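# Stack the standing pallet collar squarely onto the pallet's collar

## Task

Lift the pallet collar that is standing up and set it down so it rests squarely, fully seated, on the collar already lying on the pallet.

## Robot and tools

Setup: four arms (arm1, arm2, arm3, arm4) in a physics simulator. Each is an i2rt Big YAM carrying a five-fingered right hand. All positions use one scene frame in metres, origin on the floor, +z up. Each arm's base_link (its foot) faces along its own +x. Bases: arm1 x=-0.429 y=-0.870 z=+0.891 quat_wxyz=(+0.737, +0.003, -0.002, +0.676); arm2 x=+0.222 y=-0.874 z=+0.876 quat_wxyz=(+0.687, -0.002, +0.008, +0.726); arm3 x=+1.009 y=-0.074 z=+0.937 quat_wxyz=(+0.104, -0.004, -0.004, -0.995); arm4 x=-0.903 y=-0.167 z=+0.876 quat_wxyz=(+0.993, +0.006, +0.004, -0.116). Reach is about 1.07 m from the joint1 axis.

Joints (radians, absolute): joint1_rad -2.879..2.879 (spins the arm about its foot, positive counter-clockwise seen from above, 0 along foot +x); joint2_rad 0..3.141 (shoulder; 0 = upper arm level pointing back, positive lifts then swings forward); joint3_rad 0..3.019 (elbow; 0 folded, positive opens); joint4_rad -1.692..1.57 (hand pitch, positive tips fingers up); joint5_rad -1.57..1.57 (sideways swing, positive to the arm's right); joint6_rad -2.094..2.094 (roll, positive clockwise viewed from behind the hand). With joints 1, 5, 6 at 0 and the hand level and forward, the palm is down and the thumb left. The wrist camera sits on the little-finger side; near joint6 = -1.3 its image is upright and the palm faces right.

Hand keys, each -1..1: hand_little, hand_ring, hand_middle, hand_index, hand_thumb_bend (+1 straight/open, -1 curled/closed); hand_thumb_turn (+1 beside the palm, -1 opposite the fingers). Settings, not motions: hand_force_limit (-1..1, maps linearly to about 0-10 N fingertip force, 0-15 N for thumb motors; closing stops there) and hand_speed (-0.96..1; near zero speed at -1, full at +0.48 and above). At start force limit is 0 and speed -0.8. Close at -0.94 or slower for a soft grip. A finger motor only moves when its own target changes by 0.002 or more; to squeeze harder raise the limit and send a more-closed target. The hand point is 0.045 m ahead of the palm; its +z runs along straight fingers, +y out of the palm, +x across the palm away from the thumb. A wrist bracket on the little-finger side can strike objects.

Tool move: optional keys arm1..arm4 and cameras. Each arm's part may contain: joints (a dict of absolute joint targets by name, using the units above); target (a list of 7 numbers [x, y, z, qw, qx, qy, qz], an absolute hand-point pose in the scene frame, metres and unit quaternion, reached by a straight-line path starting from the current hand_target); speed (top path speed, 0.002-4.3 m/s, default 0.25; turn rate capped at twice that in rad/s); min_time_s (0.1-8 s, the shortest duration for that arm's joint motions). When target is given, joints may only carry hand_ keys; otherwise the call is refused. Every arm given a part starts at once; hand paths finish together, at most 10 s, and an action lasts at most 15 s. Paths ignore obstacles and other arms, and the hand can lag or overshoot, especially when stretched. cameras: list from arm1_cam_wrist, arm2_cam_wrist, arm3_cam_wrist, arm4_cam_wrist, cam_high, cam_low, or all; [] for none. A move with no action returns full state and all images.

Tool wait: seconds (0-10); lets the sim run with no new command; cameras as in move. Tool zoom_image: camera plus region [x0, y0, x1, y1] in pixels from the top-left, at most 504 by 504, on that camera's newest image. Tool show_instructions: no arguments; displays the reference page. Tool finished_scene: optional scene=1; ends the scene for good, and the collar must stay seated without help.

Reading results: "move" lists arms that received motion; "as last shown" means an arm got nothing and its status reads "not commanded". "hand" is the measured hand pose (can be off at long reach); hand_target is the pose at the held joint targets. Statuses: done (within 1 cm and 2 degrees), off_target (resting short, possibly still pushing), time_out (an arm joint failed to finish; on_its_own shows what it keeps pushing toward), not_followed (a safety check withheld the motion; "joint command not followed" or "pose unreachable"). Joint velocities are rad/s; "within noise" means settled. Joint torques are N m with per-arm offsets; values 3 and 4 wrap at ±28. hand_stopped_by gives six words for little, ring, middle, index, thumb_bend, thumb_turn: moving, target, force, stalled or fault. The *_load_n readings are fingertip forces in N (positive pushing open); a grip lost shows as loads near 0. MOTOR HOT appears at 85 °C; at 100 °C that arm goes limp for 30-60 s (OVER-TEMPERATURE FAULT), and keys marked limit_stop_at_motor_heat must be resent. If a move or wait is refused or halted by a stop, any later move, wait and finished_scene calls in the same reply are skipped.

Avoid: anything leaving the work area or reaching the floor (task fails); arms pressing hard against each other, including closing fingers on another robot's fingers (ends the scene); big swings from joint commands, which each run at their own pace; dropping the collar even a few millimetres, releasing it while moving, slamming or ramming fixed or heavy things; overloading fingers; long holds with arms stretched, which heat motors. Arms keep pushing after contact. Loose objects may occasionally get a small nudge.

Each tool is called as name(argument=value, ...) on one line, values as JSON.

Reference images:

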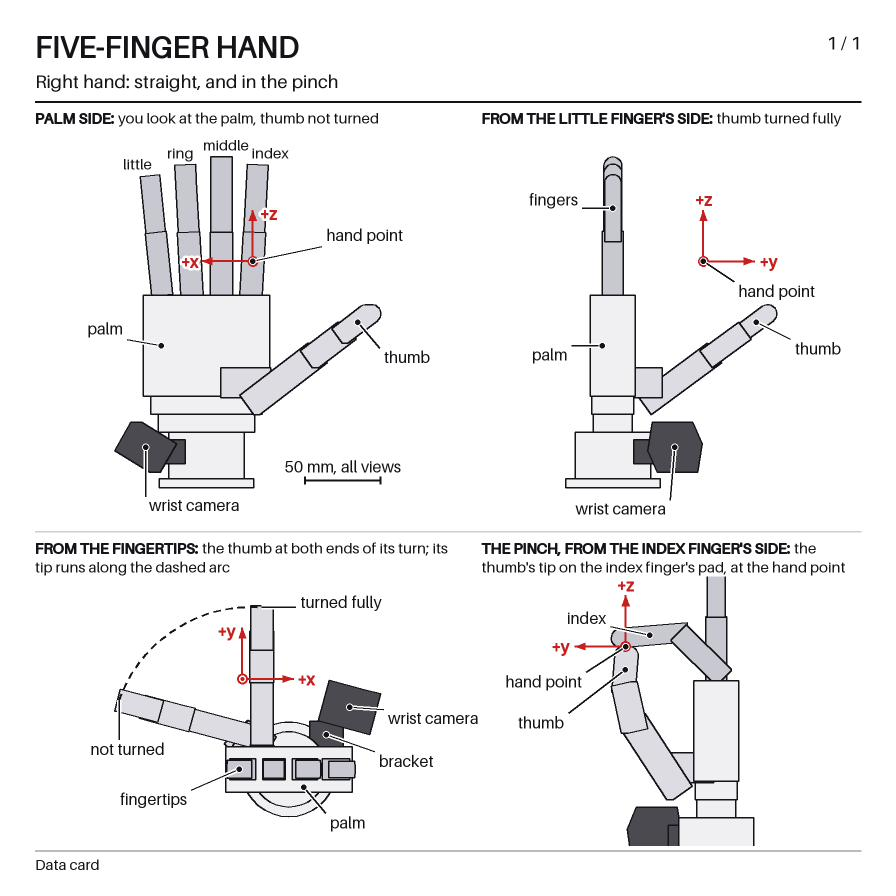

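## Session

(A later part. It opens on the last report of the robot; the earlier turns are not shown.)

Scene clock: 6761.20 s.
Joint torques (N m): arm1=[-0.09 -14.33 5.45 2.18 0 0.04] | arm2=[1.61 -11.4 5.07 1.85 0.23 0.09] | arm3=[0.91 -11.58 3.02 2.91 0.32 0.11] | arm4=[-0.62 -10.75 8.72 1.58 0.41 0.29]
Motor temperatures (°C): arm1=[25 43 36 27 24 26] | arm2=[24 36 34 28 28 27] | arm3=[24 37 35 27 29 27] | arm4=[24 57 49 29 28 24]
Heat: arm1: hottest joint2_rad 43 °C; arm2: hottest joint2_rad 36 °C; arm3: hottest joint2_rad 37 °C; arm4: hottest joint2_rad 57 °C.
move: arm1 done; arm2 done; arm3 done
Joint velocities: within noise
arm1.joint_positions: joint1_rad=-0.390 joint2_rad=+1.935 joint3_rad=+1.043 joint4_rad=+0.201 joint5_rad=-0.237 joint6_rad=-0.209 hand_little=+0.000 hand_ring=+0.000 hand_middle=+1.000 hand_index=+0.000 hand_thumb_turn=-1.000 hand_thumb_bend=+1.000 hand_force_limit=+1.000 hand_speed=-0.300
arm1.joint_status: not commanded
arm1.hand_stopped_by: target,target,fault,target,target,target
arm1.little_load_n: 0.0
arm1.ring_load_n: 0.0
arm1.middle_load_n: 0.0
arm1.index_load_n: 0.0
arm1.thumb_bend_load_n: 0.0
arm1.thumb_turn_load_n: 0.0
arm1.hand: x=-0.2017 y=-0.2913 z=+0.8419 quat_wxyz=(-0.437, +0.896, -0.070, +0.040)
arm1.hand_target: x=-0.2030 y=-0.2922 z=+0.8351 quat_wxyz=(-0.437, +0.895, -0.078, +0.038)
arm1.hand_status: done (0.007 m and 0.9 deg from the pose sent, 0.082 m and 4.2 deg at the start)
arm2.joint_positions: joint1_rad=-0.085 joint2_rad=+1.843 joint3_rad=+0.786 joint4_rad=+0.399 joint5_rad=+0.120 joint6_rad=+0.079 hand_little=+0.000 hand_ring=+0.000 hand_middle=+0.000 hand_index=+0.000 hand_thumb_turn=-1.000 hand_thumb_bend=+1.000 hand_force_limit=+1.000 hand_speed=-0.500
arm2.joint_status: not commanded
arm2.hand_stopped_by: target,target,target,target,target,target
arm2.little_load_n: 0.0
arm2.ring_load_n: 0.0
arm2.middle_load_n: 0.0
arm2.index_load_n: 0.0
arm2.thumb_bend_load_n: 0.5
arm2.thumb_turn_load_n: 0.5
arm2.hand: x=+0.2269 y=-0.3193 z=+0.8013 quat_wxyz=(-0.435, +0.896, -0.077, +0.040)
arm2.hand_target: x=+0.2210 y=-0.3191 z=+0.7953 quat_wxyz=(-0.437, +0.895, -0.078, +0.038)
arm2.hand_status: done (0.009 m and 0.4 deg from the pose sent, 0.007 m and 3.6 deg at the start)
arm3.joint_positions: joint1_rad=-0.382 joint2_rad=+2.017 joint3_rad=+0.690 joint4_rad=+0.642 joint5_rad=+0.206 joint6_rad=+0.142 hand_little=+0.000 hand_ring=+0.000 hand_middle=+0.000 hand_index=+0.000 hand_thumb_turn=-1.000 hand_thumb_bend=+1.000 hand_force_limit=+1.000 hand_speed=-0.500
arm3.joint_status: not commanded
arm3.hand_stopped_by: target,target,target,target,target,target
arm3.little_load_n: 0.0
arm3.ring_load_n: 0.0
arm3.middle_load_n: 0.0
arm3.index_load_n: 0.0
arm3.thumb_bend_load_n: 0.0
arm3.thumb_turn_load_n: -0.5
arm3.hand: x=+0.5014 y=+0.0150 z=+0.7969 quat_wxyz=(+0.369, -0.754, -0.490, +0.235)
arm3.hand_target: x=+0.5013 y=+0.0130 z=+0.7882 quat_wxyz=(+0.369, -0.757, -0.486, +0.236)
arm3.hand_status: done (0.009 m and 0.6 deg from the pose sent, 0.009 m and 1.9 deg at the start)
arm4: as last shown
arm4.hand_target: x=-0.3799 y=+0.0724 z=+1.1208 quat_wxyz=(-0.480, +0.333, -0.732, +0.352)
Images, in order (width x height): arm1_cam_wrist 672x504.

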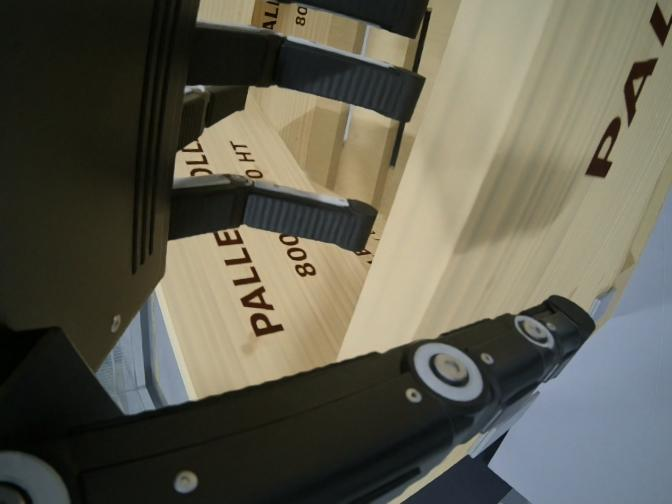

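move(arm1={"target":[-0.201,-0.290,0.787,0.4368,-0.8953,0.0776,-0.0378],"speed":0.08}, cameras=["arm1_cam_wrist"])

move(arm1={"joints":{"hand_speed":-0.85,"hand_force_limit":0.6,"hand_index":-1,"hand_ring":-1,"hand_little":-0.99}}, arm2={"joints":{"hand_speed":-0.85,"hand_force_limit":0.6,"hand_index":-1,"hand_middle":-1,"hand_ring":-1,"hand_little":-0.99}}, arm3={"joints":{"hand_speed":-0.85,"hand_force_limit":0.6,"hand_index":-1,"hand_middle":-1,"hand_ring":-1,"hand_little":-0.99}}, arm4={"joints":{"joint1_rad":0.80,"joint2_rad":2.216,"joint3_rad":1.92,"joint4_rad":-0.70,"joint5_rad":0.755,"joint6_rad":0.765},"min_time_s":3.5})

move(arm1={"joints":{"hand_speed":-0.86,"hand_force_limit":1.0,"hand_index":-0.95,"hand_ring":-0.95,"hand_little":-0.98}}, arm2={"joints":{"hand_speed":-0.86,"hand_force_limit":1.0,"hand_index":-0.95,"hand_middle":-0.95,"hand_ring":-0.95,"hand_little":-0.98}}, arm3={"joints":{"hand_speed":-0.86,"hand_force_limit":1.0,"hand_index":-0.95,"hand_middle":-0.95,"hand_ring":-0.95,"hand_little":-0.98}}, arm4={"target":[-0.178,0.193,0.825,-0.2368,0.4855,-0.7563,0.3686],"speed":0.1}, cameras=["arm4_cam_wrist","arm1_cam_wrist"])

move(arm1={"joints":{"hand_index":-0.97,"hand_ring":-0.97,"hand_little":-1.0}}, arm2={"joints":{"hand_index":-0.97,"hand_middle":-0.97,"hand_ring":-0.97,"hand_little":-1.0}}, arm3={"joints":{"hand_index":-0.97,"hand_middle":-0.97,"hand_ring":-0.97,"hand_little":-1.0}})

Scene clock: 6794.17 s.
Joint torques (N m): arm1=[-0.21 -14.74 5.24 2.3 -0.08 -0.02] | arm2=[1.67 -11.46 5.05 1.85 0.23 0.08] | arm3=[0.97 -11.58 3.03 2.89 0.32 0.1] | arm4=[-0.62 -10.99 8.68 1.63 0.39 0.28]
Motor temperatures (°C): arm1=[25 43 36 28 24 26] | arm2=[24 35 33 28 28 27] | arm3=[24 37 35 27 29 27] | arm4=[24 54 49 29 28 24]
Heat: arm1: hottest joint2_rad 43 °C; arm2: hottest joint2_rad 35 °C; arm3: hottest joint2_rad 37 °C; arm4: hottest joint2_rad 54 °C.
move: arm1 done
Joint velocities: within noise
arm1.joint_positions: joint1_rad=-0.390 joint2_rad=+2.048 joint3_rad=+1.043 joint4_rad=+0.307 joint5_rad=-0.237 joint6_rad=-0.209 hand_little=+0.000 hand_ring=+0.000 hand_middle=+1.000 hand_index=+0.000 hand_thumb_turn=-1.000 hand_thumb_bend=+1.000 hand_force_limit=+1.000 hand_speed=-0.300
arm1.joint_status: not commanded
arm1.hand_stopped_by: target,target,fault,target,target,target
arm1.little_load_n: 0.0
arm1.ring_load_n: 0.0
arm1.middle_load_n: 0.0
arm1.index_load_n: 0.0
arm1.thumb_bend_load_n: 0.0
arm1.thumb_turn_load_n: 0.0
arm1.hand: x=-0.2021 y=-0.2916 z=+0.7911 quat_wxyz=(-0.434, +0.897, -0.070, +0.039)
arm1.hand_target: x=-0.2010 y=-0.2902 z=+0.7869 quat_wxyz=(-0.437, +0.895, -0.078, +0.038)
arm1.hand_status: done (0.005 m and 0.9 deg from the pose sent, 0.055 m and 1.0 deg at the start)
arm2, arm3, arm4: as last shown
arm2.thumb_bend_load_n: 0.0
arm2.thumb_turn_load_n: 0.0
arm2.hand_target: x=+0.2210 y=-0.3191 z=+0.7953 quat_wxyz=(-0.437, +0.895, -0.077, +0.038)
arm3.index_load_n: 0.5
Images, in order (width x height): arm1_cam_wrist 672x504.

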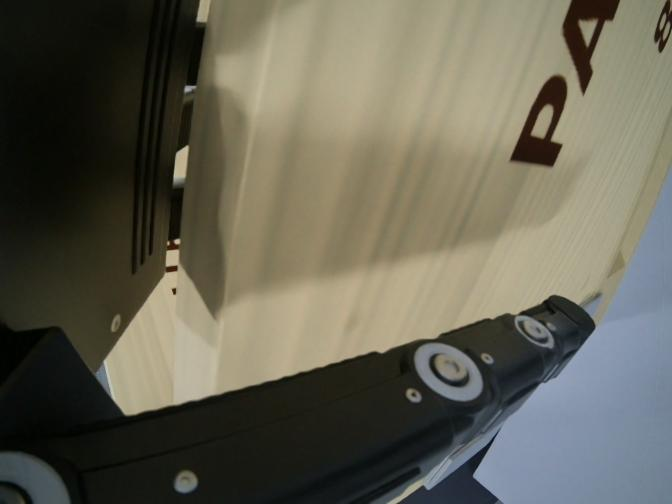

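Scene clock: 6798.43 s.
Joint torques (N m): arm1=[-0.21 -15.09 5.33 1.31 -0.08 0.01] | arm2=[1.61 -11.58 4.98 1.55 0.29 0.11] | arm3=[0.97 -11.81 3 2.62 0.4 0.12] | arm4=[-1.67 -19.49 13.67 0.14 0.58 0.11]
Motor temperatures (°C): arm1=[25 43 36 28 24 26] | arm2=[24 35 33 28 28 27] | arm3=[24 37 34 27 29 27] | arm4=[24 53 49 29 28 24]
Heat: arm1: hottest joint2_rad 43 °C; arm2: hottest joint2_rad 35 °C; arm3: hottest joint2_rad 37 °C; arm4: hottest joint2_rad 53 °C.
move: arm1 off_target; arm2 off_target; arm3 off_target; arm4 done
Joint velocities: within noise
arm1.joint_positions: joint1_rad=-0.388 joint2_rad=+2.053 joint3_rad=+1.043 joint4_rad=+0.326 joint5_rad=-0.237 joint6_rad=-0.208 hand_little=-0.484 hand_ring=-0.344 hand_middle=+1.000 hand_index=-0.400 hand_thumb_turn=-1.000 hand_thumb_bend=+1.000 hand_force_limit=+0.600 hand_speed=-0.850
arm1.joint_status: hand_little off_target (ended at -0.484, target -0.990); hand_ring off_target (ended at -0.344, target -1.000); hand_index off_target (ended at -0.400, target -1.000); the others done
arm1.hand_stopped_by: force,force,fault,force,target,target
arm1.little_load_n: 8.0
arm1.ring_load_n: 0.5
arm1.middle_load_n: 0.0
arm1.index_load_n: 3.5
arm1.thumb_bend_load_n: 0.0
arm1.thumb_turn_load_n: 0.0
arm1.hand: x=-0.2017 y=-0.2886 z=+0.7912 quat_wxyz=(-0.440, +0.894, -0.069, +0.041)
arm1.hand_target: x=-0.2012 y=-0.2901 z=+0.7870 quat_wxyz=(-0.437, +0.895, -0.077, +0.038)
arm1.hand_status: not commanded
arm2.joint_positions: joint1_rad=-0.085 joint2_rad=+1.845 joint3_rad=+0.786 joint4_rad=+0.405 joint5_rad=+0.119 joint6_rad=+0.078 hand_little=-0.762 hand_ring=-0.567 hand_middle=-0.482 hand_index=-0.636 hand_thumb_turn=-1.000 hand_thumb_bend=+1.000 hand_force_limit=+0.600 hand_speed=-0.850
arm2.joint_status: hand_little off_target (ended at -0.762, target -0.990); hand_ring off_target (ended at -0.567, target -1.000); hand_middle off_target (ended at -0.482, target -1.000); hand_index off_target (ended at -0.636, target -1.000); the others done
arm2.hand_stopped_by: force,force,force,force,target,target
arm2.little_load_n: 9.5
arm2.ring_load_n: 5.5
arm2.middle_load_n: 5.0
arm2.index_load_n: 9.0
arm2.thumb_bend_load_n: 1.0
arm2.thumb_turn_load_n: 0.0
arm2.hand: x=+0.2264 y=-0.3184 z=+0.8013 quat_wxyz=(-0.436, +0.896, -0.076, +0.039)
arm2.hand_target: x=+0.2210 y=-0.3192 z=+0.7951 quat_wxyz=(-0.437, +0.896, -0.078, +0.038)
arm2.hand_status: not commanded
arm3.joint_positions: joint1_rad=-0.382 joint2_rad=+2.019 joint3_rad=+0.690 joint4_rad=+0.648 joint5_rad=+0.204 joint6_rad=+0.140 hand_little=-0.859 hand_ring=-0.650 hand_middle=-0.552 hand_index=-0.693 hand_thumb_turn=-1.000 hand_thumb_bend=+1.000 hand_force_limit=+0.600 hand_speed=-0.850
arm3.joint_status: hand_little off_target (ended at -0.859, target -0.990); hand_ring off_target (ended at -0.650, target -1.000); hand_middle off_target (ended at -0.552, target -1.000); hand_index off_target (ended at -0.693, target -1.000); the others done
arm3.hand_stopped_by: force,force,force,force,target,target
arm3.little_load_n: 7.5
arm3.ring_load_n: 8.5
arm3.middle_load_n: 7.5
arm3.index_load_n: 7.0
arm3.thumb_bend_load_n: 1.0
arm3.thumb_turn_load_n: -0.5
arm3.hand: x=+0.5006 y=+0.0146 z=+0.7969 quat_wxyz=(+0.370, -0.753, -0.490, +0.237)
arm3.hand_target: x=+0.5013 y=+0.0129 z=+0.7882 quat_wxyz=(+0.369, -0.756, -0.486, +0.236)
arm3.hand_status: not commanded
arm4.joint_positions: joint1_rad=+0.809 joint2_rad=+2.193 joint3_rad=+1.874 joint4_rad=-0.693 joint5_rad=+0.754 joint6_rad=+0.767 hand_little=+0.000 hand_ring=+0.000 hand_middle=+0.000 hand_index=+0.000 hand_thumb_turn=-1.000 hand_thumb_bend=+1.000 hand_force_limit=+1.000 hand_speed=-0.500
arm4.joint_status: all done
arm4.hand_stopped_by: target,target,target,target,target,target
arm4.little_load_n: 0.0
arm4.ring_load_n: 0.0
arm4.middle_load_n: 0.0
arm4.index_load_n: 0.0
arm4.thumb_bend_load_n: 0.0
arm4.thumb_turn_load_n: 0.0
arm4.hand: x=-0.2017 y=+0.1843 z=+0.9240 quat_wxyz=(-0.216, +0.490, -0.757, +0.374)
arm4.hand_target: x=-0.1879 y=+0.1841 z=+0.9277 quat_wxyz=(-0.221, +0.484, -0.759, +0.376)
arm4.hand_status: not commanded
pictures: none

Scene clock: 6800.17 s.
Joint torques (N m): arm1=[-0.56 -16.03 4.44 1.03 0.01 -0.01] | arm2=[1.67 -11.58 5.11 1.42 0.35 0.12] | arm3=[0.97 -11.87 2.99 2.56 0.48 0.16] | arm4=[-2.55 -20.54 8.68 1.09 0.41 -0.02]
Motor temperatures (°C): arm1=[25 43 35 28 24 26] | arm2=[24 36 33 28 28 27] | arm3=[24 37 34 27 29 27] | arm4=[24 53 49 29 28 24]
Heat: arm1: hottest joint2_rad 43 °C; arm2: hottest joint2_rad 36 °C; arm3: hottest joint2_rad 37 °C; arm4: hottest joint2_rad 53 °C.
move: arm1 off_target; arm2 off_target; arm3 off_target; arm4 off_target
Joint velocities: within noise
arm1.joint_positions: joint1_rad=-0.384 joint2_rad=+2.061 joint3_rad=+1.055 joint4_rad=+0.336 joint5_rad=-0.240 joint6_rad=-0.208 hand_little=-0.676 hand_ring=-0.510 hand_middle=+1.000 hand_index=-0.514 hand_thumb_turn=-1.000 hand_thumb_bend=+1.000 hand_force_limit=+1.000 hand_speed=-0.860
arm1.joint_status: hand_little off_target (ended at -0.676, target -0.980); hand_ring off_target (ended at -0.510, target -0.950); hand_index off_target (ended at -0.514, target -0.950); the others done
arm1.hand_stopped_by: force,force,fault,force,target,target
arm1.little_load_n: 10.0
arm1.ring_load_n: 5.5
arm1.middle_load_n: -0.5
arm1.index_load_n: 0.0
arm1.thumb_bend_load_n: 0.0
arm1.thumb_turn_load_n: 0.0
arm1.hand: x=-0.2018 y=-0.2822 z=+0.7919 quat_wxyz=(-0.446, +0.892, -0.066, +0.041)
arm1.hand_target: x=-0.2011 y=-0.2900 z=+0.7870 quat_wxyz=(-0.437, +0.895, -0.077, +0.038)
arm1.hand_status: not commanded
arm2.joint_positions: joint1_rad=-0.085 joint2_rad=+1.846 joint3_rad=+0.784 joint4_rad=+0.410 joint5_rad=+0.117 joint6_rad=+0.075 hand_little=-0.772 hand_ring=-0.589 hand_middle=-0.504 hand_index=-0.645 hand_thumb_turn=-1.000 hand_thumb_bend=+1.000 hand_force_limit=+1.000 hand_speed=-0.860
arm2.joint_status: hand_little off_target (ended at -0.772, target -0.980); hand_ring off_target (ended at -0.589, target -0.950); hand_middle off_target (ended at -0.504, target -0.950); hand_index off_target (ended at -0.645, target -0.950); the others done
arm2.hand_stopped_by: force,force,force,force,target,target
arm2.little_load_n: 7.0
arm2.ring_load_n: 9.5
arm2.middle_load_n: 13.0
arm2.index_load_n: 9.5
arm2.thumb_bend_load_n: 1.5
arm2.thumb_turn_load_n: 0.0
arm2.hand: x=+0.2263 y=-0.3183 z=+0.8012 quat_wxyz=(-0.438, +0.895, -0.074, +0.039)
arm2.hand_target: x=+0.2211 y=-0.3193 z=+0.7950 quat_wxyz=(-0.436, +0.896, -0.078, +0.038)
arm2.hand_status: not commanded
arm3.joint_positions: joint1_rad=-0.382 joint2_rad=+2.020 joint3_rad=+0.690 joint4_rad=+0.650 joint5_rad=+0.201 joint6_rad=+0.137 hand_little=-0.895 hand_ring=-0.660 hand_middle=-0.574 hand_index=-0.715 hand_thumb_turn=-1.000 hand_thumb_bend=+1.000 hand_force_limit=+1.000 hand_speed=-0.860
arm3.joint_status: hand_little off_target (ended at -0.895, target -0.980); hand_ring off_target (ended at -0.660, target -0.950); hand_middle off_target (ended at -0.574, target -0.950); hand_index off_target (ended at -0.715, target -0.950); the others done
arm3.hand_stopped_by: force,force,force,force,target,target
arm3.little_load_n: 10.0
arm3.ring_load_n: 9.0
arm3.middle_load_n: 11.5
arm3.index_load_n: 12.5
arm3.thumb_bend_load_n: 1.0
arm3.thumb_turn_load_n: 0.0
arm3.hand: x=+0.5004 y=+0.0144 z=+0.7968 quat_wxyz=(+0.370, -0.752, -0.492, +0.237)
arm3.hand_target: x=+0.5013 y=+0.0129 z=+0.7882 quat_wxyz=(+0.369, -0.756, -0.486, +0.237)
arm3.hand_status: not commanded
arm4.joint_positions: joint1_rad=+0.809 joint2_rad=+2.320 joint3_rad=+1.861 joint4_rad=-0.481 joint5_rad=+0.734 joint6_rad=+0.760 hand_little=+0.000 hand_ring=+0.000 hand_middle=+0.000 hand_index=+0.000 hand_thumb_turn=-1.000 hand_thumb_bend=+1.000 hand_force_limit=+1.000 hand_speed=-0.500
arm4.joint_status: not commanded
arm4.hand_stopped_by: target,target,target,target,target,target
arm4.little_load_n: 0.0
arm4.ring_load_n: 0.5
arm4.middle_load_n: 0.0
arm4.index_load_n: 0.0
arm4.thumb_bend_load_n: 0.0
arm4.thumb_turn_load_n: 0.0
arm4.hand: x=-0.1802 y=+0.2039 z=+0.8455 quat_wxyz=(-0.249, +0.481, -0.757, +0.366)
arm4.hand_target: x=-0.1787 y=+0.1928 z=+0.8253 quat_wxyz=(-0.237, +0.486, -0.757, +0.369)
arm4.hand_status: off_target (0.023 m and 1.5 deg from the pose sent, 0.102 m and 2.6 deg at the start)
pictures: arm1_cam_wrist, arm4_cam_wrist
Images, in order (width x height): arm1_cam_wrist 672x504, arm4_cam_wrist 672x504.

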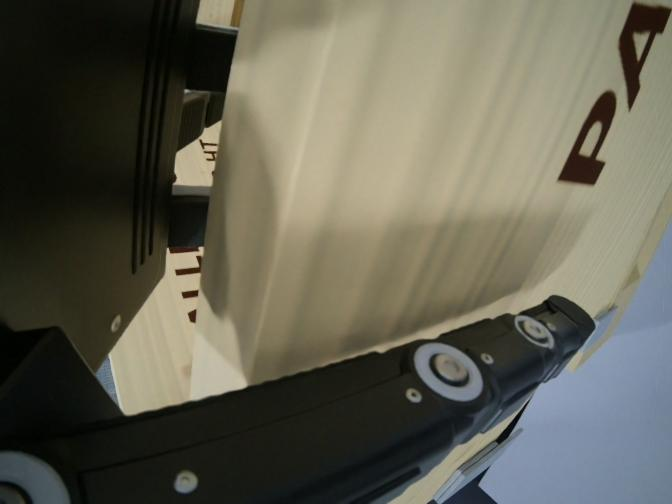

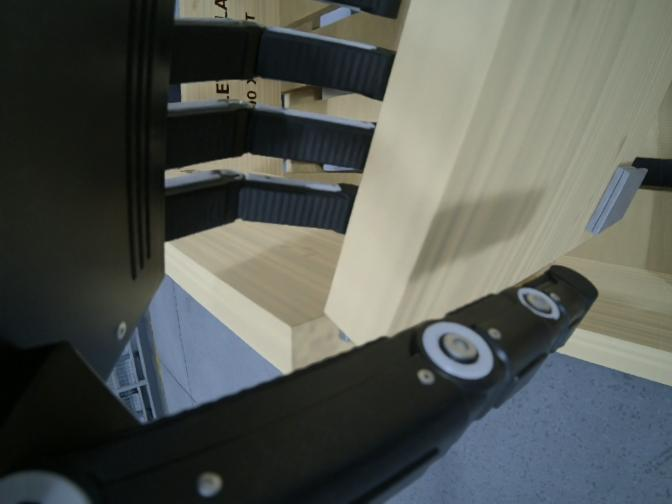

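Scene clock: 6800.70 s.
Joint torques (N m): arm1=[-0.62 -15.91 4.4 0.88 0.04 -0.01] | arm2=[1.67 -11.52 5.15 1.39 0.42 0.16] | arm3=[1.03 -11.93 3 2.54 0.52 0.18] | arm4=[-2.26 -20.78 8.7 1.13 0.41 -0.03]
Motor temperatures (°C): arm1=[25 43 35 28 24 26] | arm2=[24 36 33 28 28 27] | arm3=[24 37 34 27 29 27] | arm4=[24 53 49 29 28 24]
Heat: arm1: hottest joint2_rad 43 °C; arm2: hottest joint2_rad 36 °C; arm3: hottest joint2_rad 37 °C; arm4: hottest joint2_rad 53 °C.
move: arm1 off_target; arm2 off_target; arm3 off_target
Joint velocities: within noise
arm1.joint_positions: joint1_rad=-0.383 joint2_rad=+2.062 joint3_rad=+1.055 joint4_rad=+0.338 joint5_rad=-0.240 joint6_rad=-0.208 hand_little=-0.676 hand_ring=-0.533 hand_middle=+1.000 hand_index=-0.576 hand_thumb_turn=-1.000 hand_thumb_bend=+1.000 hand_force_limit=+1.000 hand_speed=-0.860
arm1.joint_status: hand_little off_target (ended at -0.676, target -1.000); hand_ring off_target (ended at -0.533, target -0.970); hand_index off_target (ended at -0.576, target -0.970)
arm1.hand_stopped_by: force,force,fault,force,target,target
arm1.little_load_n: 3.0
arm1.ring_load_n: 6.5
arm1.middle_load_n: 0.0
arm1.index_load_n: 9.5
arm1.thumb_bend_load_n: 0.0
arm1.thumb_turn_load_n: 0.0
arm1.hand: x=-0.2021 y=-0.2812 z=+0.7924 quat_wxyz=(-0.447, +0.891, -0.065, +0.041)
arm1.hand_target: x=-0.2010 y=-0.2900 z=+0.7872 quat_wxyz=(-0.437, +0.895, -0.077, +0.038)
arm1.hand_status: not commanded
arm2.joint_positions: joint1_rad=-0.085 joint2_rad=+1.846 joint3_rad=+0.784 joint4_rad=+0.412 joint5_rad=+0.115 joint6_rad=+0.072 hand_little=-0.795 hand_ring=-0.598 hand_middle=-0.504 hand_index=-0.654 hand_thumb_turn=-1.000 hand_thumb_bend=+1.000 hand_force_limit=+1.000 hand_speed=-0.860
arm2.joint_status: hand_little off_target (ended at -0.795, target -1.000); hand_ring off_target (ended at -0.598, target -0.970); hand_middle off_target (ended at -0.504, target -0.970); hand_index off_target (ended at -0.654, target -0.970)
arm2.hand_stopped_by: force,force,force,force,target,target
arm2.little_load_n: 9.5
arm2.ring_load_n: 11.0
arm2.middle_load_n: 11.0
arm2.index_load_n: 12.0
arm2.thumb_bend_load_n: 1.5
arm2.thumb_turn_load_n: 0.0
arm2.hand: x=+0.2261 y=-0.3182 z=+0.8013 quat_wxyz=(-0.438, +0.895, -0.073, +0.039)
arm2.hand_target: x=+0.2211 y=-0.3193 z=+0.7951 quat_wxyz=(-0.437, +0.896, -0.078, +0.038)
arm2.hand_status: not commanded
arm3.joint_positions: joint1_rad=-0.382 joint2_rad=+2.020 joint3_rad=+0.690 joint4_rad=+0.651 joint5_rad=+0.201 joint6_rad=+0.135 hand_little=-0.905 hand_ring=-0.669 hand_middle=-0.574 hand_index=-0.715 hand_thumb_turn=-1.000 hand_thumb_bend=+1.000 hand_force_limit=+1.000 hand_speed=-0.860
arm3.joint_status: hand_little off_target (ended at -0.905, target -1.000); hand_ring off_target (ended at -0.669, target -0.970); hand_middle off_target (ended at -0.574, target -0.970); hand_index off_target (ended at -0.715, target -0.970)
arm3.hand_stopped_by: force,force,force,force,target,target
arm3.little_load_n: 10.5
arm3.ring_load_n: 10.5
arm3.middle_load_n: 11.5
arm3.index_load_n: 12.5
arm3.thumb_bend_load_n: 1.0
arm3.thumb_turn_load_n: 0.0
arm3.hand: x=+0.5003 y=+0.0143 z=+0.7969 quat_wxyz=(+0.370, -0.751, -0.493, +0.237)
arm3.hand_target: x=+0.5013 y=+0.0129 z=+0.7883 quat_wxyz=(+0.369, -0.756, -0.486, +0.236)
arm3.hand_status: not commanded
arm4: as last shown
arm4.ring_load_n: 0.0
pictures: none

move(arm1={"joints":{"hand_speed":-0.4,"hand_index":0,"hand_ring":0,"hand_little":0},"target":[-0.203,-0.277,0.796,0.4368,-0.8953,0.0776,-0.0378],"speed":0.05}, arm4={"target":[-0.172,0.182,0.788,-0.2368,0.4855,-0.7563,0.3686],"speed":0.08}, cameras=["arm4_cam_wrist","arm1_cam_wrist"])

move(arm1={"joints":{"hand_speed":-0.85,"hand_force_limit":0.6,"hand_index":-1,"hand_ring":-1,"hand_little":-0.99}}, arm4={"joints":{"hand_speed":-0.85,"hand_force_limit":0.6,"hand_index":-1,"hand_middle":-1,"hand_ring":-1,"hand_little":-1}})

move(arm1={"joints":{"hand_speed":-0.86,"hand_force_limit":1.0,"hand_index":-0.95,"hand_ring":-0.95,"hand_little":-0.98}}, arm4={"joints":{"hand_speed":-0.86,"hand_force_limit":1.0,"hand_index":-0.95,"hand_middle":-0.95,"hand_ring":-0.95,"hand_little":-0.98}}, cameras=["arm4_cam_wrist","arm1_cam_wrist"])

Scene clock: 6819.93 s.
Joint torques (N m): arm1=[-0.03 -16.32 7.05 1.11 0 0.03] | arm2=[1.67 -11.81 5.09 1.35 0.41 0.16] | arm3=[0.97 -11.87 2.99 2.54 0.53 0.18] | arm4=[-2.14 -20.78 8.57 1.03 0.41 0.01]
Motor temperatures (°C): arm1=[25 44 35 28 24 26] | arm2=[24 36 33 28 28 27] | arm3=[24 36 34 27 29 27] | arm4=[24 53 49 28 28 24]
Heat: arm1: hottest joint2_rad 44 °C; arm2: hottest joint2_rad 36 °C; arm3: hottest joint2_rad 36 °C; arm4: hottest joint2_rad 53 °C.
move: arm1 off_target; arm4 off_target
Joint velocities: within noise
arm1.joint_positions: joint1_rad=-0.382 joint2_rad=+2.061 joint3_rad=+1.055 joint4_rad=+0.297 joint5_rad=-0.228 joint6_rad=-0.200 hand_little=+0.000 hand_ring=+0.000 hand_middle=+1.000 hand_index=+0.000 hand_thumb_turn=-1.000 hand_thumb_bend=+1.000 hand_force_limit=+1.000 hand_speed=-0.400
arm1.joint_status: all done
arm1.hand_stopped_by: target,target,fault,target,target,target
arm1.little_load_n: 0.0
arm1.ring_load_n: 0.0
arm1.middle_load_n: 0.0
arm1.index_load_n: 0.0
arm1.thumb_bend_load_n: 0.0
arm1.thumb_turn_load_n: 0.0
arm1.hand: x=-0.2047 y=-0.2890 z=+0.7860 quat_wxyz=(-0.429, +0.900, -0.074, +0.038)
arm1.hand_target: x=-0.2030 y=-0.2772 z=+0.7963 quat_wxyz=(-0.437, +0.895, -0.078, +0.038)
arm1.hand_status: off_target (0.016 m and 1.1 deg from the pose sent, 0.006 m and 1.9 deg at the start)
arm2, arm3: as last shown
arm2.joint_positions: joint1_rad=-0.085 joint2_rad=+1.846 joint3_rad=+0.784 joint4_rad=+0.413 joint5_rad=+0.115 joint6_rad=+0.072 hand_little=-0.795 hand_ring=-0.598 hand_middle=-0.504 hand_index=-0.654 hand_thumb_turn=-1.000 hand_thumb_bend=+1.000 hand_force_limit=+1.000 hand_speed=-0.860
arm2.little_load_n: 10.0
arm2.middle_load_n: 10.5
arm2.hand: x=+0.2260 y=-0.3180 z=+0.8012 quat_wxyz=(-0.439, +0.895, -0.072, +0.039)
arm2.hand_target: x=+0.2210 y=-0.3193 z=+0.7951 quat_wxyz=(-0.437, +0.896, -0.078, +0.038)
arm3.joint_positions: joint1_rad=-0.382 joint2_rad=+2.020 joint3_rad=+0.690 joint4_rad=+0.651 joint5_rad=+0.200 joint6_rad=+0.134 hand_little=-0.905 hand_ring=-0.669 hand_middle=-0.574 hand_index=-0.715 hand_thumb_turn=-1.000 hand_thumb_bend=+1.000 hand_force_limit=+1.000 hand_speed=-0.860
arm3.ring_load_n: 10.0
arm3.middle_load_n: 11.0
arm3.index_load_n: 12.0
arm4.joint_positions: joint1_rad=+0.789 joint2_rad=+2.370 joint3_rad=+1.847 joint4_rad=-0.403 joint5_rad=+0.724 joint6_rad=+0.740 hand_little=+0.000 hand_ring=+0.000 hand_middle=+0.000 hand_index=+0.000 hand_thumb_turn=-1.000 hand_thumb_bend=+1.000 hand_force_limit=+1.000 hand_speed=-0.500
arm4.joint_status: not commanded
arm4.hand_stopped_by: target,target,target,target,target,target
arm4.little_load_n: 0.0
arm4.ring_load_n: 0.0
arm4.middle_load_n: 0.0
arm4.index_load_n: 0.0
arm4.thumb_bend_load_n: 0.0
arm4.thumb_turn_load_n: 0.0
arm4.hand: x=-0.1724 y=+0.1918 z=+0.8080 quat_wxyz=(-0.248, +0.480, -0.757, +0.367)
arm4.hand_target: x=-0.1726 y=+0.1819 z=+0.7884 quat_wxyz=(-0.237, +0.486, -0.756, +0.369)
arm4.hand_status: off_target (0.022 m and 1.5 deg from the pose sent, 0.062 m and 1.5 deg at the start)
pictures: arm1_cam_wrist, arm4_cam_wrist
Images, in order (width x height): arm1_cam_wrist 672x504, arm4_cam_wrist 672x504.

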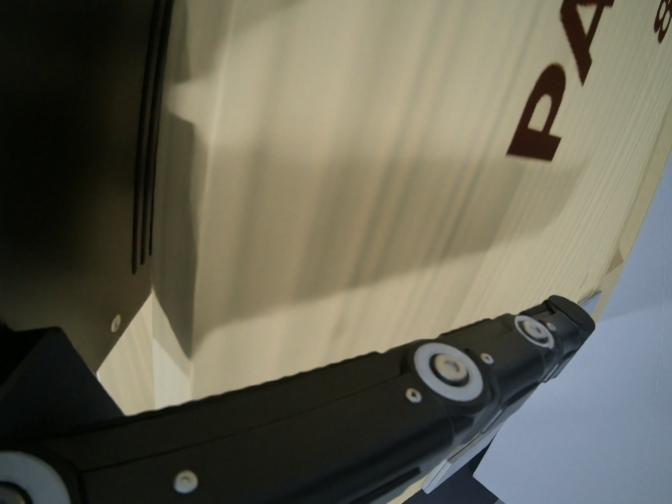

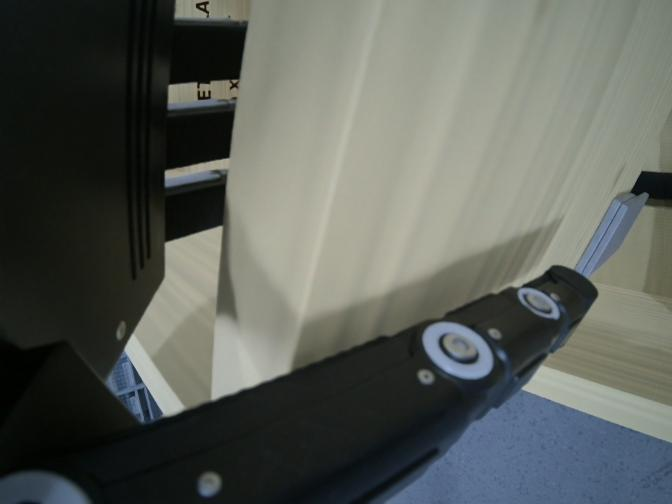

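Scene clock: 6822.57 s.
Joint torques (N m): arm1=[0.44 -16.56 6.6 1.37 -0.11 0.02] | arm2=[1.55 -11.63 5.15 1.32 0.43 0.15] | arm3=[1.03 -11.93 3 2.52 0.53 0.18] | arm4=[-1.9 -20.6 8.49 0.55 0.46 0.05]
Motor temperatures (°C): arm1=[25 44 35 27 24 26] | arm2=[24 36 33 28 28 27] | arm3=[24 36 34 27 29 27] | arm4=[24 53 49 28 28 24]
Heat: arm1: hottest joint2_rad 44 °C; arm2: hottest joint2_rad 36 °C; arm3: hottest joint2_rad 36 °C; arm4: hottest joint2_rad 53 °C.
move: arm1 off_target; arm4 off_target
Joint velocities: within noise
arm1.joint_positions: joint1_rad=-0.379 joint2_rad=+2.061 joint3_rad=+1.061 joint4_rad=+0.296 joint5_rad=-0.226 joint6_rad=-0.200 hand_little=-0.526 hand_ring=-0.345 hand_middle=+1.000 hand_index=-0.415 hand_thumb_turn=-1.000 hand_thumb_bend=+1.000 hand_force_limit=+0.600 hand_speed=-0.850
arm1.joint_status: hand_little off_target (ended at -0.526, target -0.990); hand_ring off_target (ended at -0.345, target -1.000); hand_index off_target (ended at -0.415, target -1.000); the others done
arm1.hand_stopped_by: force,force,fault,force,target,target
arm1.little_load_n: 5.5
arm1.ring_load_n: 0.0
arm1.middle_load_n: 0.0
arm1.index_load_n: 0.0
arm1.thumb_bend_load_n: 0.0
arm1.thumb_turn_load_n: 0.0
arm1.hand: x=-0.2045 y=-0.2858 z=+0.7879 quat_wxyz=(-0.431, +0.899, -0.073, +0.039)
arm1.hand_target: x=-0.2031 y=-0.2773 z=+0.7962 quat_wxyz=(-0.437, +0.895, -0.078, +0.038)
arm1.hand_status: not commanded
arm2, arm3: as last shown
arm2.little_load_n: 9.5
arm3.middle_load_n: 11.5
arm3.thumb_bend_load_n: 1.5
arm3.thumb_turn_load_n: -0.5
arm4.joint_positions: joint1_rad=+0.785 joint2_rad=+2.372 joint3_rad=+1.847 joint4_rad=-0.394 joint5_rad=+0.723 joint6_rad=+0.732 hand_little=-0.929 hand_ring=-0.636 hand_middle=-0.511 hand_index=-0.636 hand_thumb_turn=-1.000 hand_thumb_bend=+1.000 hand_force_limit=+0.600 hand_speed=-0.850
arm4.joint_status: hand_little off_target (ended at -0.929, target -1.000); hand_ring off_target (ended at -0.636, target -1.000); hand_middle off_target (ended at -0.511, target -1.000); hand_index off_target (ended at -0.636, target -1.000); the others done
arm4.hand_stopped_by: force,force,force,force,target,target
arm4.little_load_n: 7.5
arm4.ring_load_n: 6.5
arm4.middle_load_n: 4.0
arm4.index_load_n: 8.5
arm4.thumb_bend_load_n: 1.0
arm4.thumb_turn_load_n: 0.5
arm4.hand: x=-0.1701 y=+0.1899 z=+0.8080 quat_wxyz=(-0.250, +0.480, -0.756, +0.368)
arm4.hand_target: x=-0.1725 y=+0.1817 z=+0.7883 quat_wxyz=(-0.237, +0.485, -0.757, +0.369)
arm4.hand_status: not commanded
pictures: none

Scene clock: 6823.30 s.
Joint torques (N m): arm1=[-0.38 -16.38 6.23 1.28 -0.11 0.01] | arm2=[1.55 -11.69 5.11 1.35 0.41 0.15] | arm3=[0.97 -11.93 3.02 2.52 0.52 0.18] | arm4=[-1.79 -20.78 8.57 0.69 0.45 0.11]
Motor temperatures (°C): arm1=[25 44 35 27 24 26] | arm2=[24 36 33 28 28 27] | arm3=[24 36 34 27 29 27] | arm4=[24 53 49 28 28 24]
Heat: arm1: hottest joint2_rad 44 °C; arm2: hottest joint2_rad 36 °C; arm3: hottest joint2_rad 36 °C; arm4: hottest joint2_rad 53 °C.
move: arm1 off_target; arm4 off_target
Joint velocities: within noise
arm1.joint_positions: joint1_rad=-0.376 joint2_rad=+2.061 joint3_rad=+1.067 joint4_rad=+0.296 joint5_rad=-0.226 joint6_rad=-0.200 hand_little=-0.549 hand_ring=-0.484 hand_middle=+1.000 hand_index=-0.503 hand_thumb_turn=-1.000 hand_thumb_bend=+1.000 hand_force_limit=+1.000 hand_speed=-0.860
arm1.joint_status: hand_little off_target (ended at -0.549, target -0.980); hand_ring off_target (ended at -0.484, target -0.950); hand_index off_target (ended at -0.503, target -0.950); the others done
arm1.hand_stopped_by: force,force,fault,force,target,target
arm1.little_load_n: 0.0
arm1.ring_load_n: 7.0
arm1.middle_load_n: 0.0
arm1.index_load_n: 0.0
arm1.thumb_bend_load_n: 0.0
arm1.thumb_turn_load_n: 0.0
arm1.hand: x=-0.2051 y=-0.2823 z=+0.7900 quat_wxyz=(-0.433, +0.898, -0.071, +0.039)
arm1.hand_target: x=-0.2032 y=-0.2772 z=+0.7963 quat_wxyz=(-0.437, +0.895, -0.077, +0.038)
arm1.hand_status: not commanded
arm2, arm3: as last shown
arm2.little_load_n: 10.0
arm3.ring_load_n: 10.5
arm3.thumb_turn_load_n: 0.0
arm4.joint_positions: joint1_rad=+0.785 joint2_rad=+2.372 joint3_rad=+1.847 joint4_rad=-0.391 joint5_rad=+0.723 joint6_rad=+0.725 hand_little=-0.977 hand_ring=-0.658 hand_middle=-0.534 hand_index=-0.646 hand_thumb_turn=-1.000 hand_thumb_bend=+1.000 hand_force_limit=+1.000 hand_speed=-0.860
arm4.joint_status: hand_ring off_target (ended at -0.658, target -0.950); hand_middle off_target (ended at -0.534, target -0.950); hand_index off_target (ended at -0.646, target -0.950); the others done
arm4.hand_stopped_by: force,force,force,force,target,target
arm4.little_load_n: 10.0
arm4.ring_load_n: 10.0
arm4.middle_load_n: 10.5
arm4.index_load_n: 10.5
arm4.thumb_bend_load_n: 1.0
arm4.thumb_turn_load_n: 1.0
arm4.hand: x=-0.1699 y=+0.1899 z=+0.8079 quat_wxyz=(-0.249, +0.482, -0.754, +0.369)
arm4.hand_target: x=-0.1725 y=+0.1817 z=+0.7883 quat_wxyz=(-0.237, +0.486, -0.757, +0.369)
arm4.hand_status: not commanded
pictures: arm1_cam_wrist, arm4_cam_wrist
Images, in order (width x height): arm1_cam_wrist 672x504, arm4_cam_wrist 672x504.

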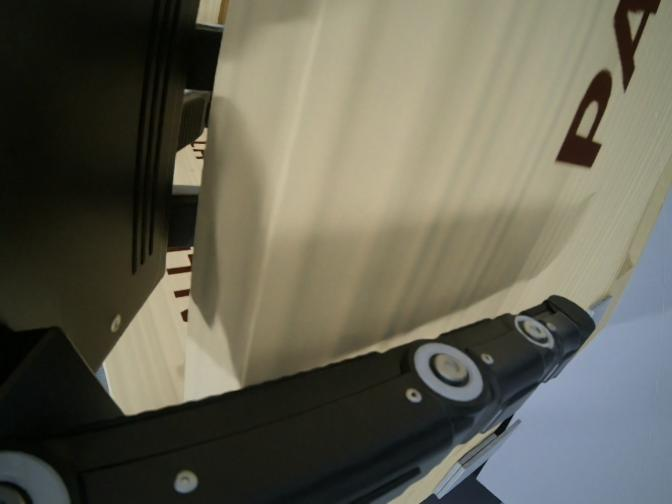

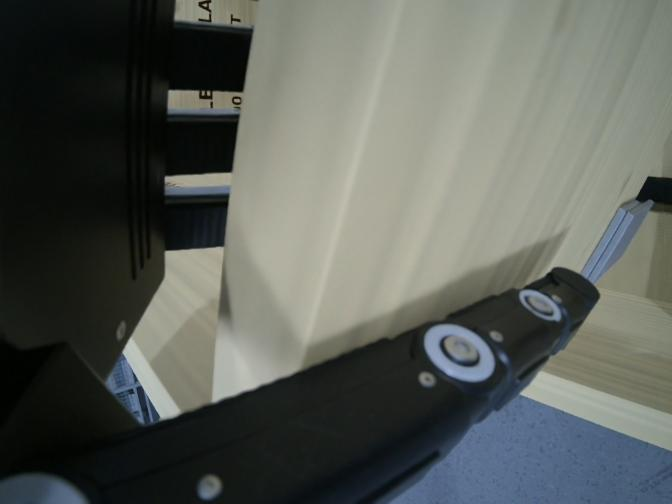

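move(arm1={"joints":{"hand_speed":-0.4,"hand_index":0,"hand_ring":0,"hand_little":0},"target":[-0.203,-0.268,0.803,0.4368,-0.8953,0.0776,-0.0378],"speed":0.05}, cameras=["arm1_cam_wrist"])

move(arm1={"joints":{"hand_speed":-0.85,"hand_force_limit":0.6,"hand_index":-1,"hand_ring":-1,"hand_little":-0.99}})

move(arm1={"joints":{"hand_speed":-0.86,"hand_force_limit":1.0,"hand_index":-0.95,"hand_ring":-0.95,"hand_little":-0.98}}, cameras=["arm1_cam_wrist"])

move(arm1={"joints":{"hand_index":-0.97,"hand_ring":-0.97,"hand_little":-1.0}})

Scene clock: 6837.77 s.
Joint torques (N m): arm1=[0.5 -16.91 8.18 1.26 -0.02 0.04] | arm2=[1.55 -11.69 5.07 1.32 0.44 0.16] | arm3=[0.97 -11.87 3.02 2.54 0.53 0.18] | arm4=[-1.55 -20.48 8.44 0.54 0.44 0.13]
Motor temperatures (°C): arm1=[25 44 35 27 24 26] | arm2=[24 36 33 28 28 27] | arm3=[24 36 34 27 29 27] | arm4=[24 54 48 28 28 24]
Heat: arm1: hottest joint2_rad 44 °C; arm2: hottest joint2_rad 36 °C; arm3: hottest joint2_rad 36 °C; arm4: hottest joint2_rad 54 °C.
move: arm1 off_target
Joint velocities: within noise
arm1.joint_positions: joint1_rad=-0.374 joint2_rad=+2.061 joint3_rad=+1.067 joint4_rad=+0.270 joint5_rad=-0.222 joint6_rad=-0.195 hand_little=+0.000 hand_ring=+0.000 hand_middle=+1.000 hand_index=+0.000 hand_thumb_turn=-1.000 hand_thumb_bend=+1.000 hand_force_limit=+1.000 hand_speed=-0.400
arm1.joint_status: all done
arm1.hand_stopped_by: target,target,fault,target,target,target
arm1.little_load_n: 0.0
arm1.ring_load_n: 0.0
arm1.middle_load_n: 0.0
arm1.index_load_n: 0.0
arm1.thumb_bend_load_n: 0.0
arm1.thumb_turn_load_n: 0.0
arm1.hand: x=-0.2082 y=-0.2872 z=+0.7858 quat_wxyz=(-0.422, +0.903, -0.075, +0.035)
arm1.hand_target: x=-0.2033 y=-0.2686 z=+0.8036 quat_wxyz=(-0.437, +0.895, -0.078, +0.038)
arm1.hand_status: off_target (0.026 m and 2.0 deg from the pose sent, 0.020 m and 0.9 deg at the start)
arm2, arm3, arm4: as last shown
arm2.little_load_n: 9.5
arm3.ring_load_n: 10.0
arm3.middle_load_n: 11.0
arm4.index_load_n: 11.0
arm4.thumb_turn_load_n: 0.5
arm4.hand: x=-0.1698 y=+0.1899 z=+0.8080 quat_wxyz=(-0.250, +0.482, -0.754, +0.369)
arm4.hand_target: x=-0.1725 y=+0.1818 z=+0.7883 quat_wxyz=(-0.237, +0.485, -0.757, +0.369)
Images, in order (width x height): arm1_cam_wrist 672x504.

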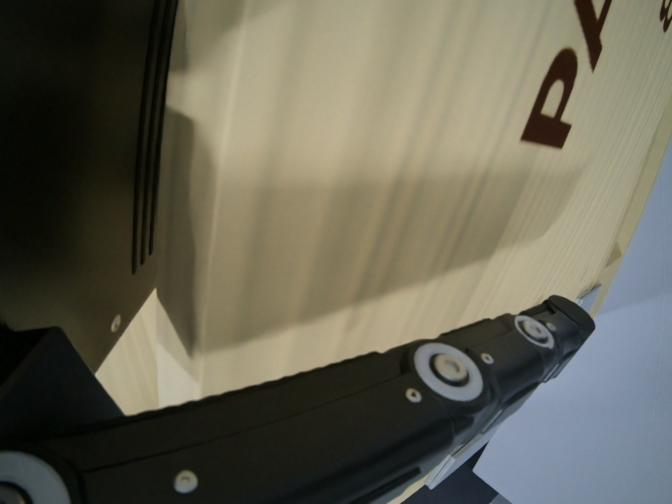

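Scene clock: 6840.40 s.
Joint torques (N m): arm1=[-0.38 -16.56 6.9 1.21 -0.06 0.02] | arm2=[1.49 -11.58 5.18 1.32 0.43 0.15] | arm3=[0.91 -11.87 3 2.52 0.53 0.18] | arm4=[-1.67 -21.3 8.44 0.58 0.43 0.13]
Motor temperatures (°C): arm1=[25 44 35 27 24 26] | arm2=[24 36 33 28 28 27] | arm3=[24 36 34 27 29 27] | arm4=[24 54 47 28 28 24]
Heat: arm1: hottest joint2_rad 44 °C; arm2: hottest joint2_rad 36 °C; arm3: hottest joint2_rad 36 °C; arm4: hottest joint2_rad 54 °C.
move: arm1 off_target
Joint velocities: within noise
arm1.joint_positions: joint1_rad=-0.369 joint2_rad=+2.061 joint3_rad=+1.084 joint4_rad=+0.270 joint5_rad=-0.222 joint6_rad=-0.195 hand_little=-0.776 hand_ring=-0.567 hand_middle=+1.000 hand_index=-0.636 hand_thumb_turn=-1.000 hand_thumb_bend=+1.000 hand_force_limit=+0.600 hand_speed=-0.850
arm1.joint_status: hand_little off_target (ended at -0.776, target -0.990); hand_ring off_target (ended at -0.567, target -1.000); hand_index off_target (ended at -0.636, target -1.000); the others done
arm1.hand_stopped_by: force,force,fault,force,target,target
arm1.little_load_n: 8.0
arm1.ring_load_n: 3.0
arm1.middle_load_n: 0.0
arm1.index_load_n: 10.0
arm1.thumb_bend_load_n: 0.5
arm1.thumb_turn_load_n: 0.0
arm1.hand: x=-0.2072 y=-0.2777 z=+0.7921 quat_wxyz=(-0.429, +0.900, -0.071, +0.037)
arm1.hand_target: x=-0.2033 y=-0.2686 z=+0.8036 quat_wxyz=(-0.437, +0.895, -0.078, +0.038)
arm1.hand_status: not commanded
arm2, arm3, arm4: as last shown
arm2.little_load_n: 10.0
arm3.little_load_n: 10.0
arm3.ring_load_n: 10.5
arm3.thumb_turn_load_n: -0.5
arm4.index_load_n: 10.5
arm4.thumb_turn_load_n: 1.0
pictures: none

Scene clock: 6840.87 s.
Joint torques (N m): arm1=[-0.15 -16.97 6.8 1.25 -0.03 0.04] | arm2=[1.61 -11.63 5.15 1.35 0.44 0.16] | arm3=[0.97 -11.81 3 2.54 0.53 0.18] | arm4=[-1.85 -21.07 8.49 0.58 0.46 0.12]
Motor temperatures (°C): arm1=[25 44 35 27 24 26] | arm2=[24 36 33 28 28 27] | arm3=[24 36 34 27 29 27] | arm4=[24 54 47 28 28 24]
Heat: arm1: hottest joint2_rad 44 °C; arm2: hottest joint2_rad 36 °C; arm3: hottest joint2_rad 36 °C; arm4: hottest joint2_rad 54 °C.
move: arm1 off_target
Joint velocities: within noise
arm1.joint_positions: joint1_rad=-0.369 joint2_rad=+2.061 joint3_rad=+1.084 joint4_rad=+0.270 joint5_rad=-0.222 joint6_rad=-0.195 hand_little=-0.799 hand_ring=-0.603 hand_middle=+1.000 hand_index=-0.645 hand_thumb_turn=-1.000 hand_thumb_bend=+1.000 hand_force_limit=+1.000 hand_speed=-0.860
arm1.joint_status: hand_little off_target (ended at -0.799, target -0.980); hand_ring off_target (ended at -0.603, target -0.950); hand_index off_target (ended at -0.645, target -0.950); the others done
arm1.hand_stopped_by: force,force,fault,force,target,target
arm1.little_load_n: 10.5
arm1.ring_load_n: 13.0
arm1.middle_load_n: 0.0
arm1.index_load_n: 11.0
arm1.thumb_bend_load_n: 0.5
arm1.thumb_turn_load_n: 0.0
arm1.hand: x=-0.2072 y=-0.2776 z=+0.7921 quat_wxyz=(-0.429, +0.900, -0.071, +0.037)
arm1.hand_target: x=-0.2034 y=-0.2687 z=+0.8034 quat_wxyz=(-0.437, +0.895, -0.078, +0.038)
arm1.hand_status: not commanded
arm2, arm3, arm4: as last shown
arm2.little_load_n: 9.5
arm2.ring_load_n: 10.5
arm2.thumb_turn_load_n: -0.5
arm3.little_load_n: 10.5
arm3.thumb_turn_load_n: 0.0
arm4.hand_target: x=-0.1725 y=+0.1818 z=+0.7884 quat_wxyz=(-0.237, +0.485, -0.757, +0.369)
Images, in order (width x height): arm1_cam_wrist 672x504.

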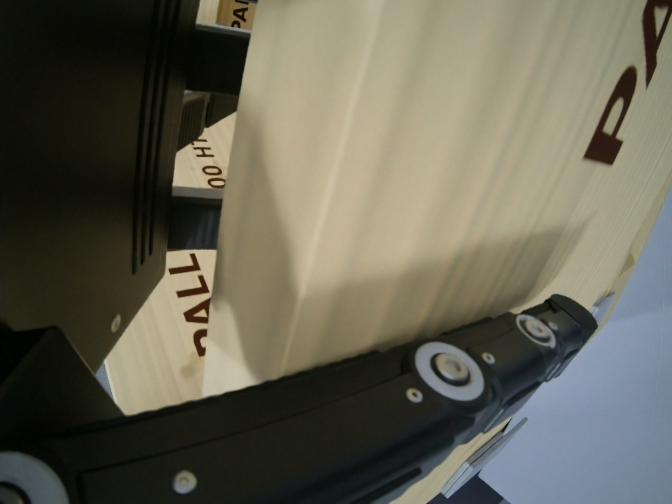

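Scene clock: 6841.17 s.
Joint torques (N m): arm1=[-0.32 -17.14 6.82 1.29 -0.03 0.04] | arm2=[1.67 -11.75 5.11 1.29 0.43 0.16] | arm3=[0.97 -11.87 3 2.55 0.53 0.18] | arm4=[-1.9 -20.66 8.4 0.57 0.42 0.11]
Motor temperatures (°C): arm1=[25 44 35 27 24 26] | arm2=[24 36 33 28 28 27] | arm3=[24 36 34 27 29 27] | arm4=[24 54 47 28 28 24]
Heat: arm1: hottest joint2_rad 44 °C; arm2: hottest joint2_rad 36 °C; arm3: hottest joint2_rad 36 °C; arm4: hottest joint2_rad 54 °C.
move: arm1 off_target
Joint velocities: within noise
arm1.joint_positions: joint1_rad=-0.369 joint2_rad=+2.061 joint3_rad=+1.084 joint4_rad=+0.270 joint5_rad=-0.222 joint6_rad=-0.195 hand_little=-0.799 hand_ring=-0.603 hand_middle=+1.000 hand_index=-0.645 hand_thumb_turn=-1.000 hand_thumb_bend=+1.000 hand_force_limit=+1.000 hand_speed=-0.860
arm1.joint_status: hand_little off_target (ended at -0.799, target -1.000); hand_ring off_target (ended at -0.603, target -0.970); hand_index off_target (ended at -0.645, target -0.970)
arm1.hand_stopped_by: force,force,fault,force,target,target
arm1.little_load_n: 10.5
arm1.ring_load_n: 13.0
arm1.middle_load_n: 0.0
arm1.index_load_n: 11.0
arm1.thumb_bend_load_n: 0.5
arm1.thumb_turn_load_n: 0.0
arm1.hand: x=-0.2072 y=-0.2776 z=+0.7921 quat_wxyz=(-0.429, +0.900, -0.071, +0.037)
arm1.hand_target: x=-0.2034 y=-0.2687 z=+0.8034 quat_wxyz=(-0.437, +0.895, -0.078, +0.038)
arm1.hand_status: not commanded
arm2, arm3, arm4: as last shown
arm2.middle_load_n: 10.0
arm2.thumb_turn_load_n: 0.0
arm3.little_load_n: 10.0
arm3.middle_load_n: 11.5
arm4.little_load_n: 9.5
arm4.middle_load_n: 11.0
pictures: none


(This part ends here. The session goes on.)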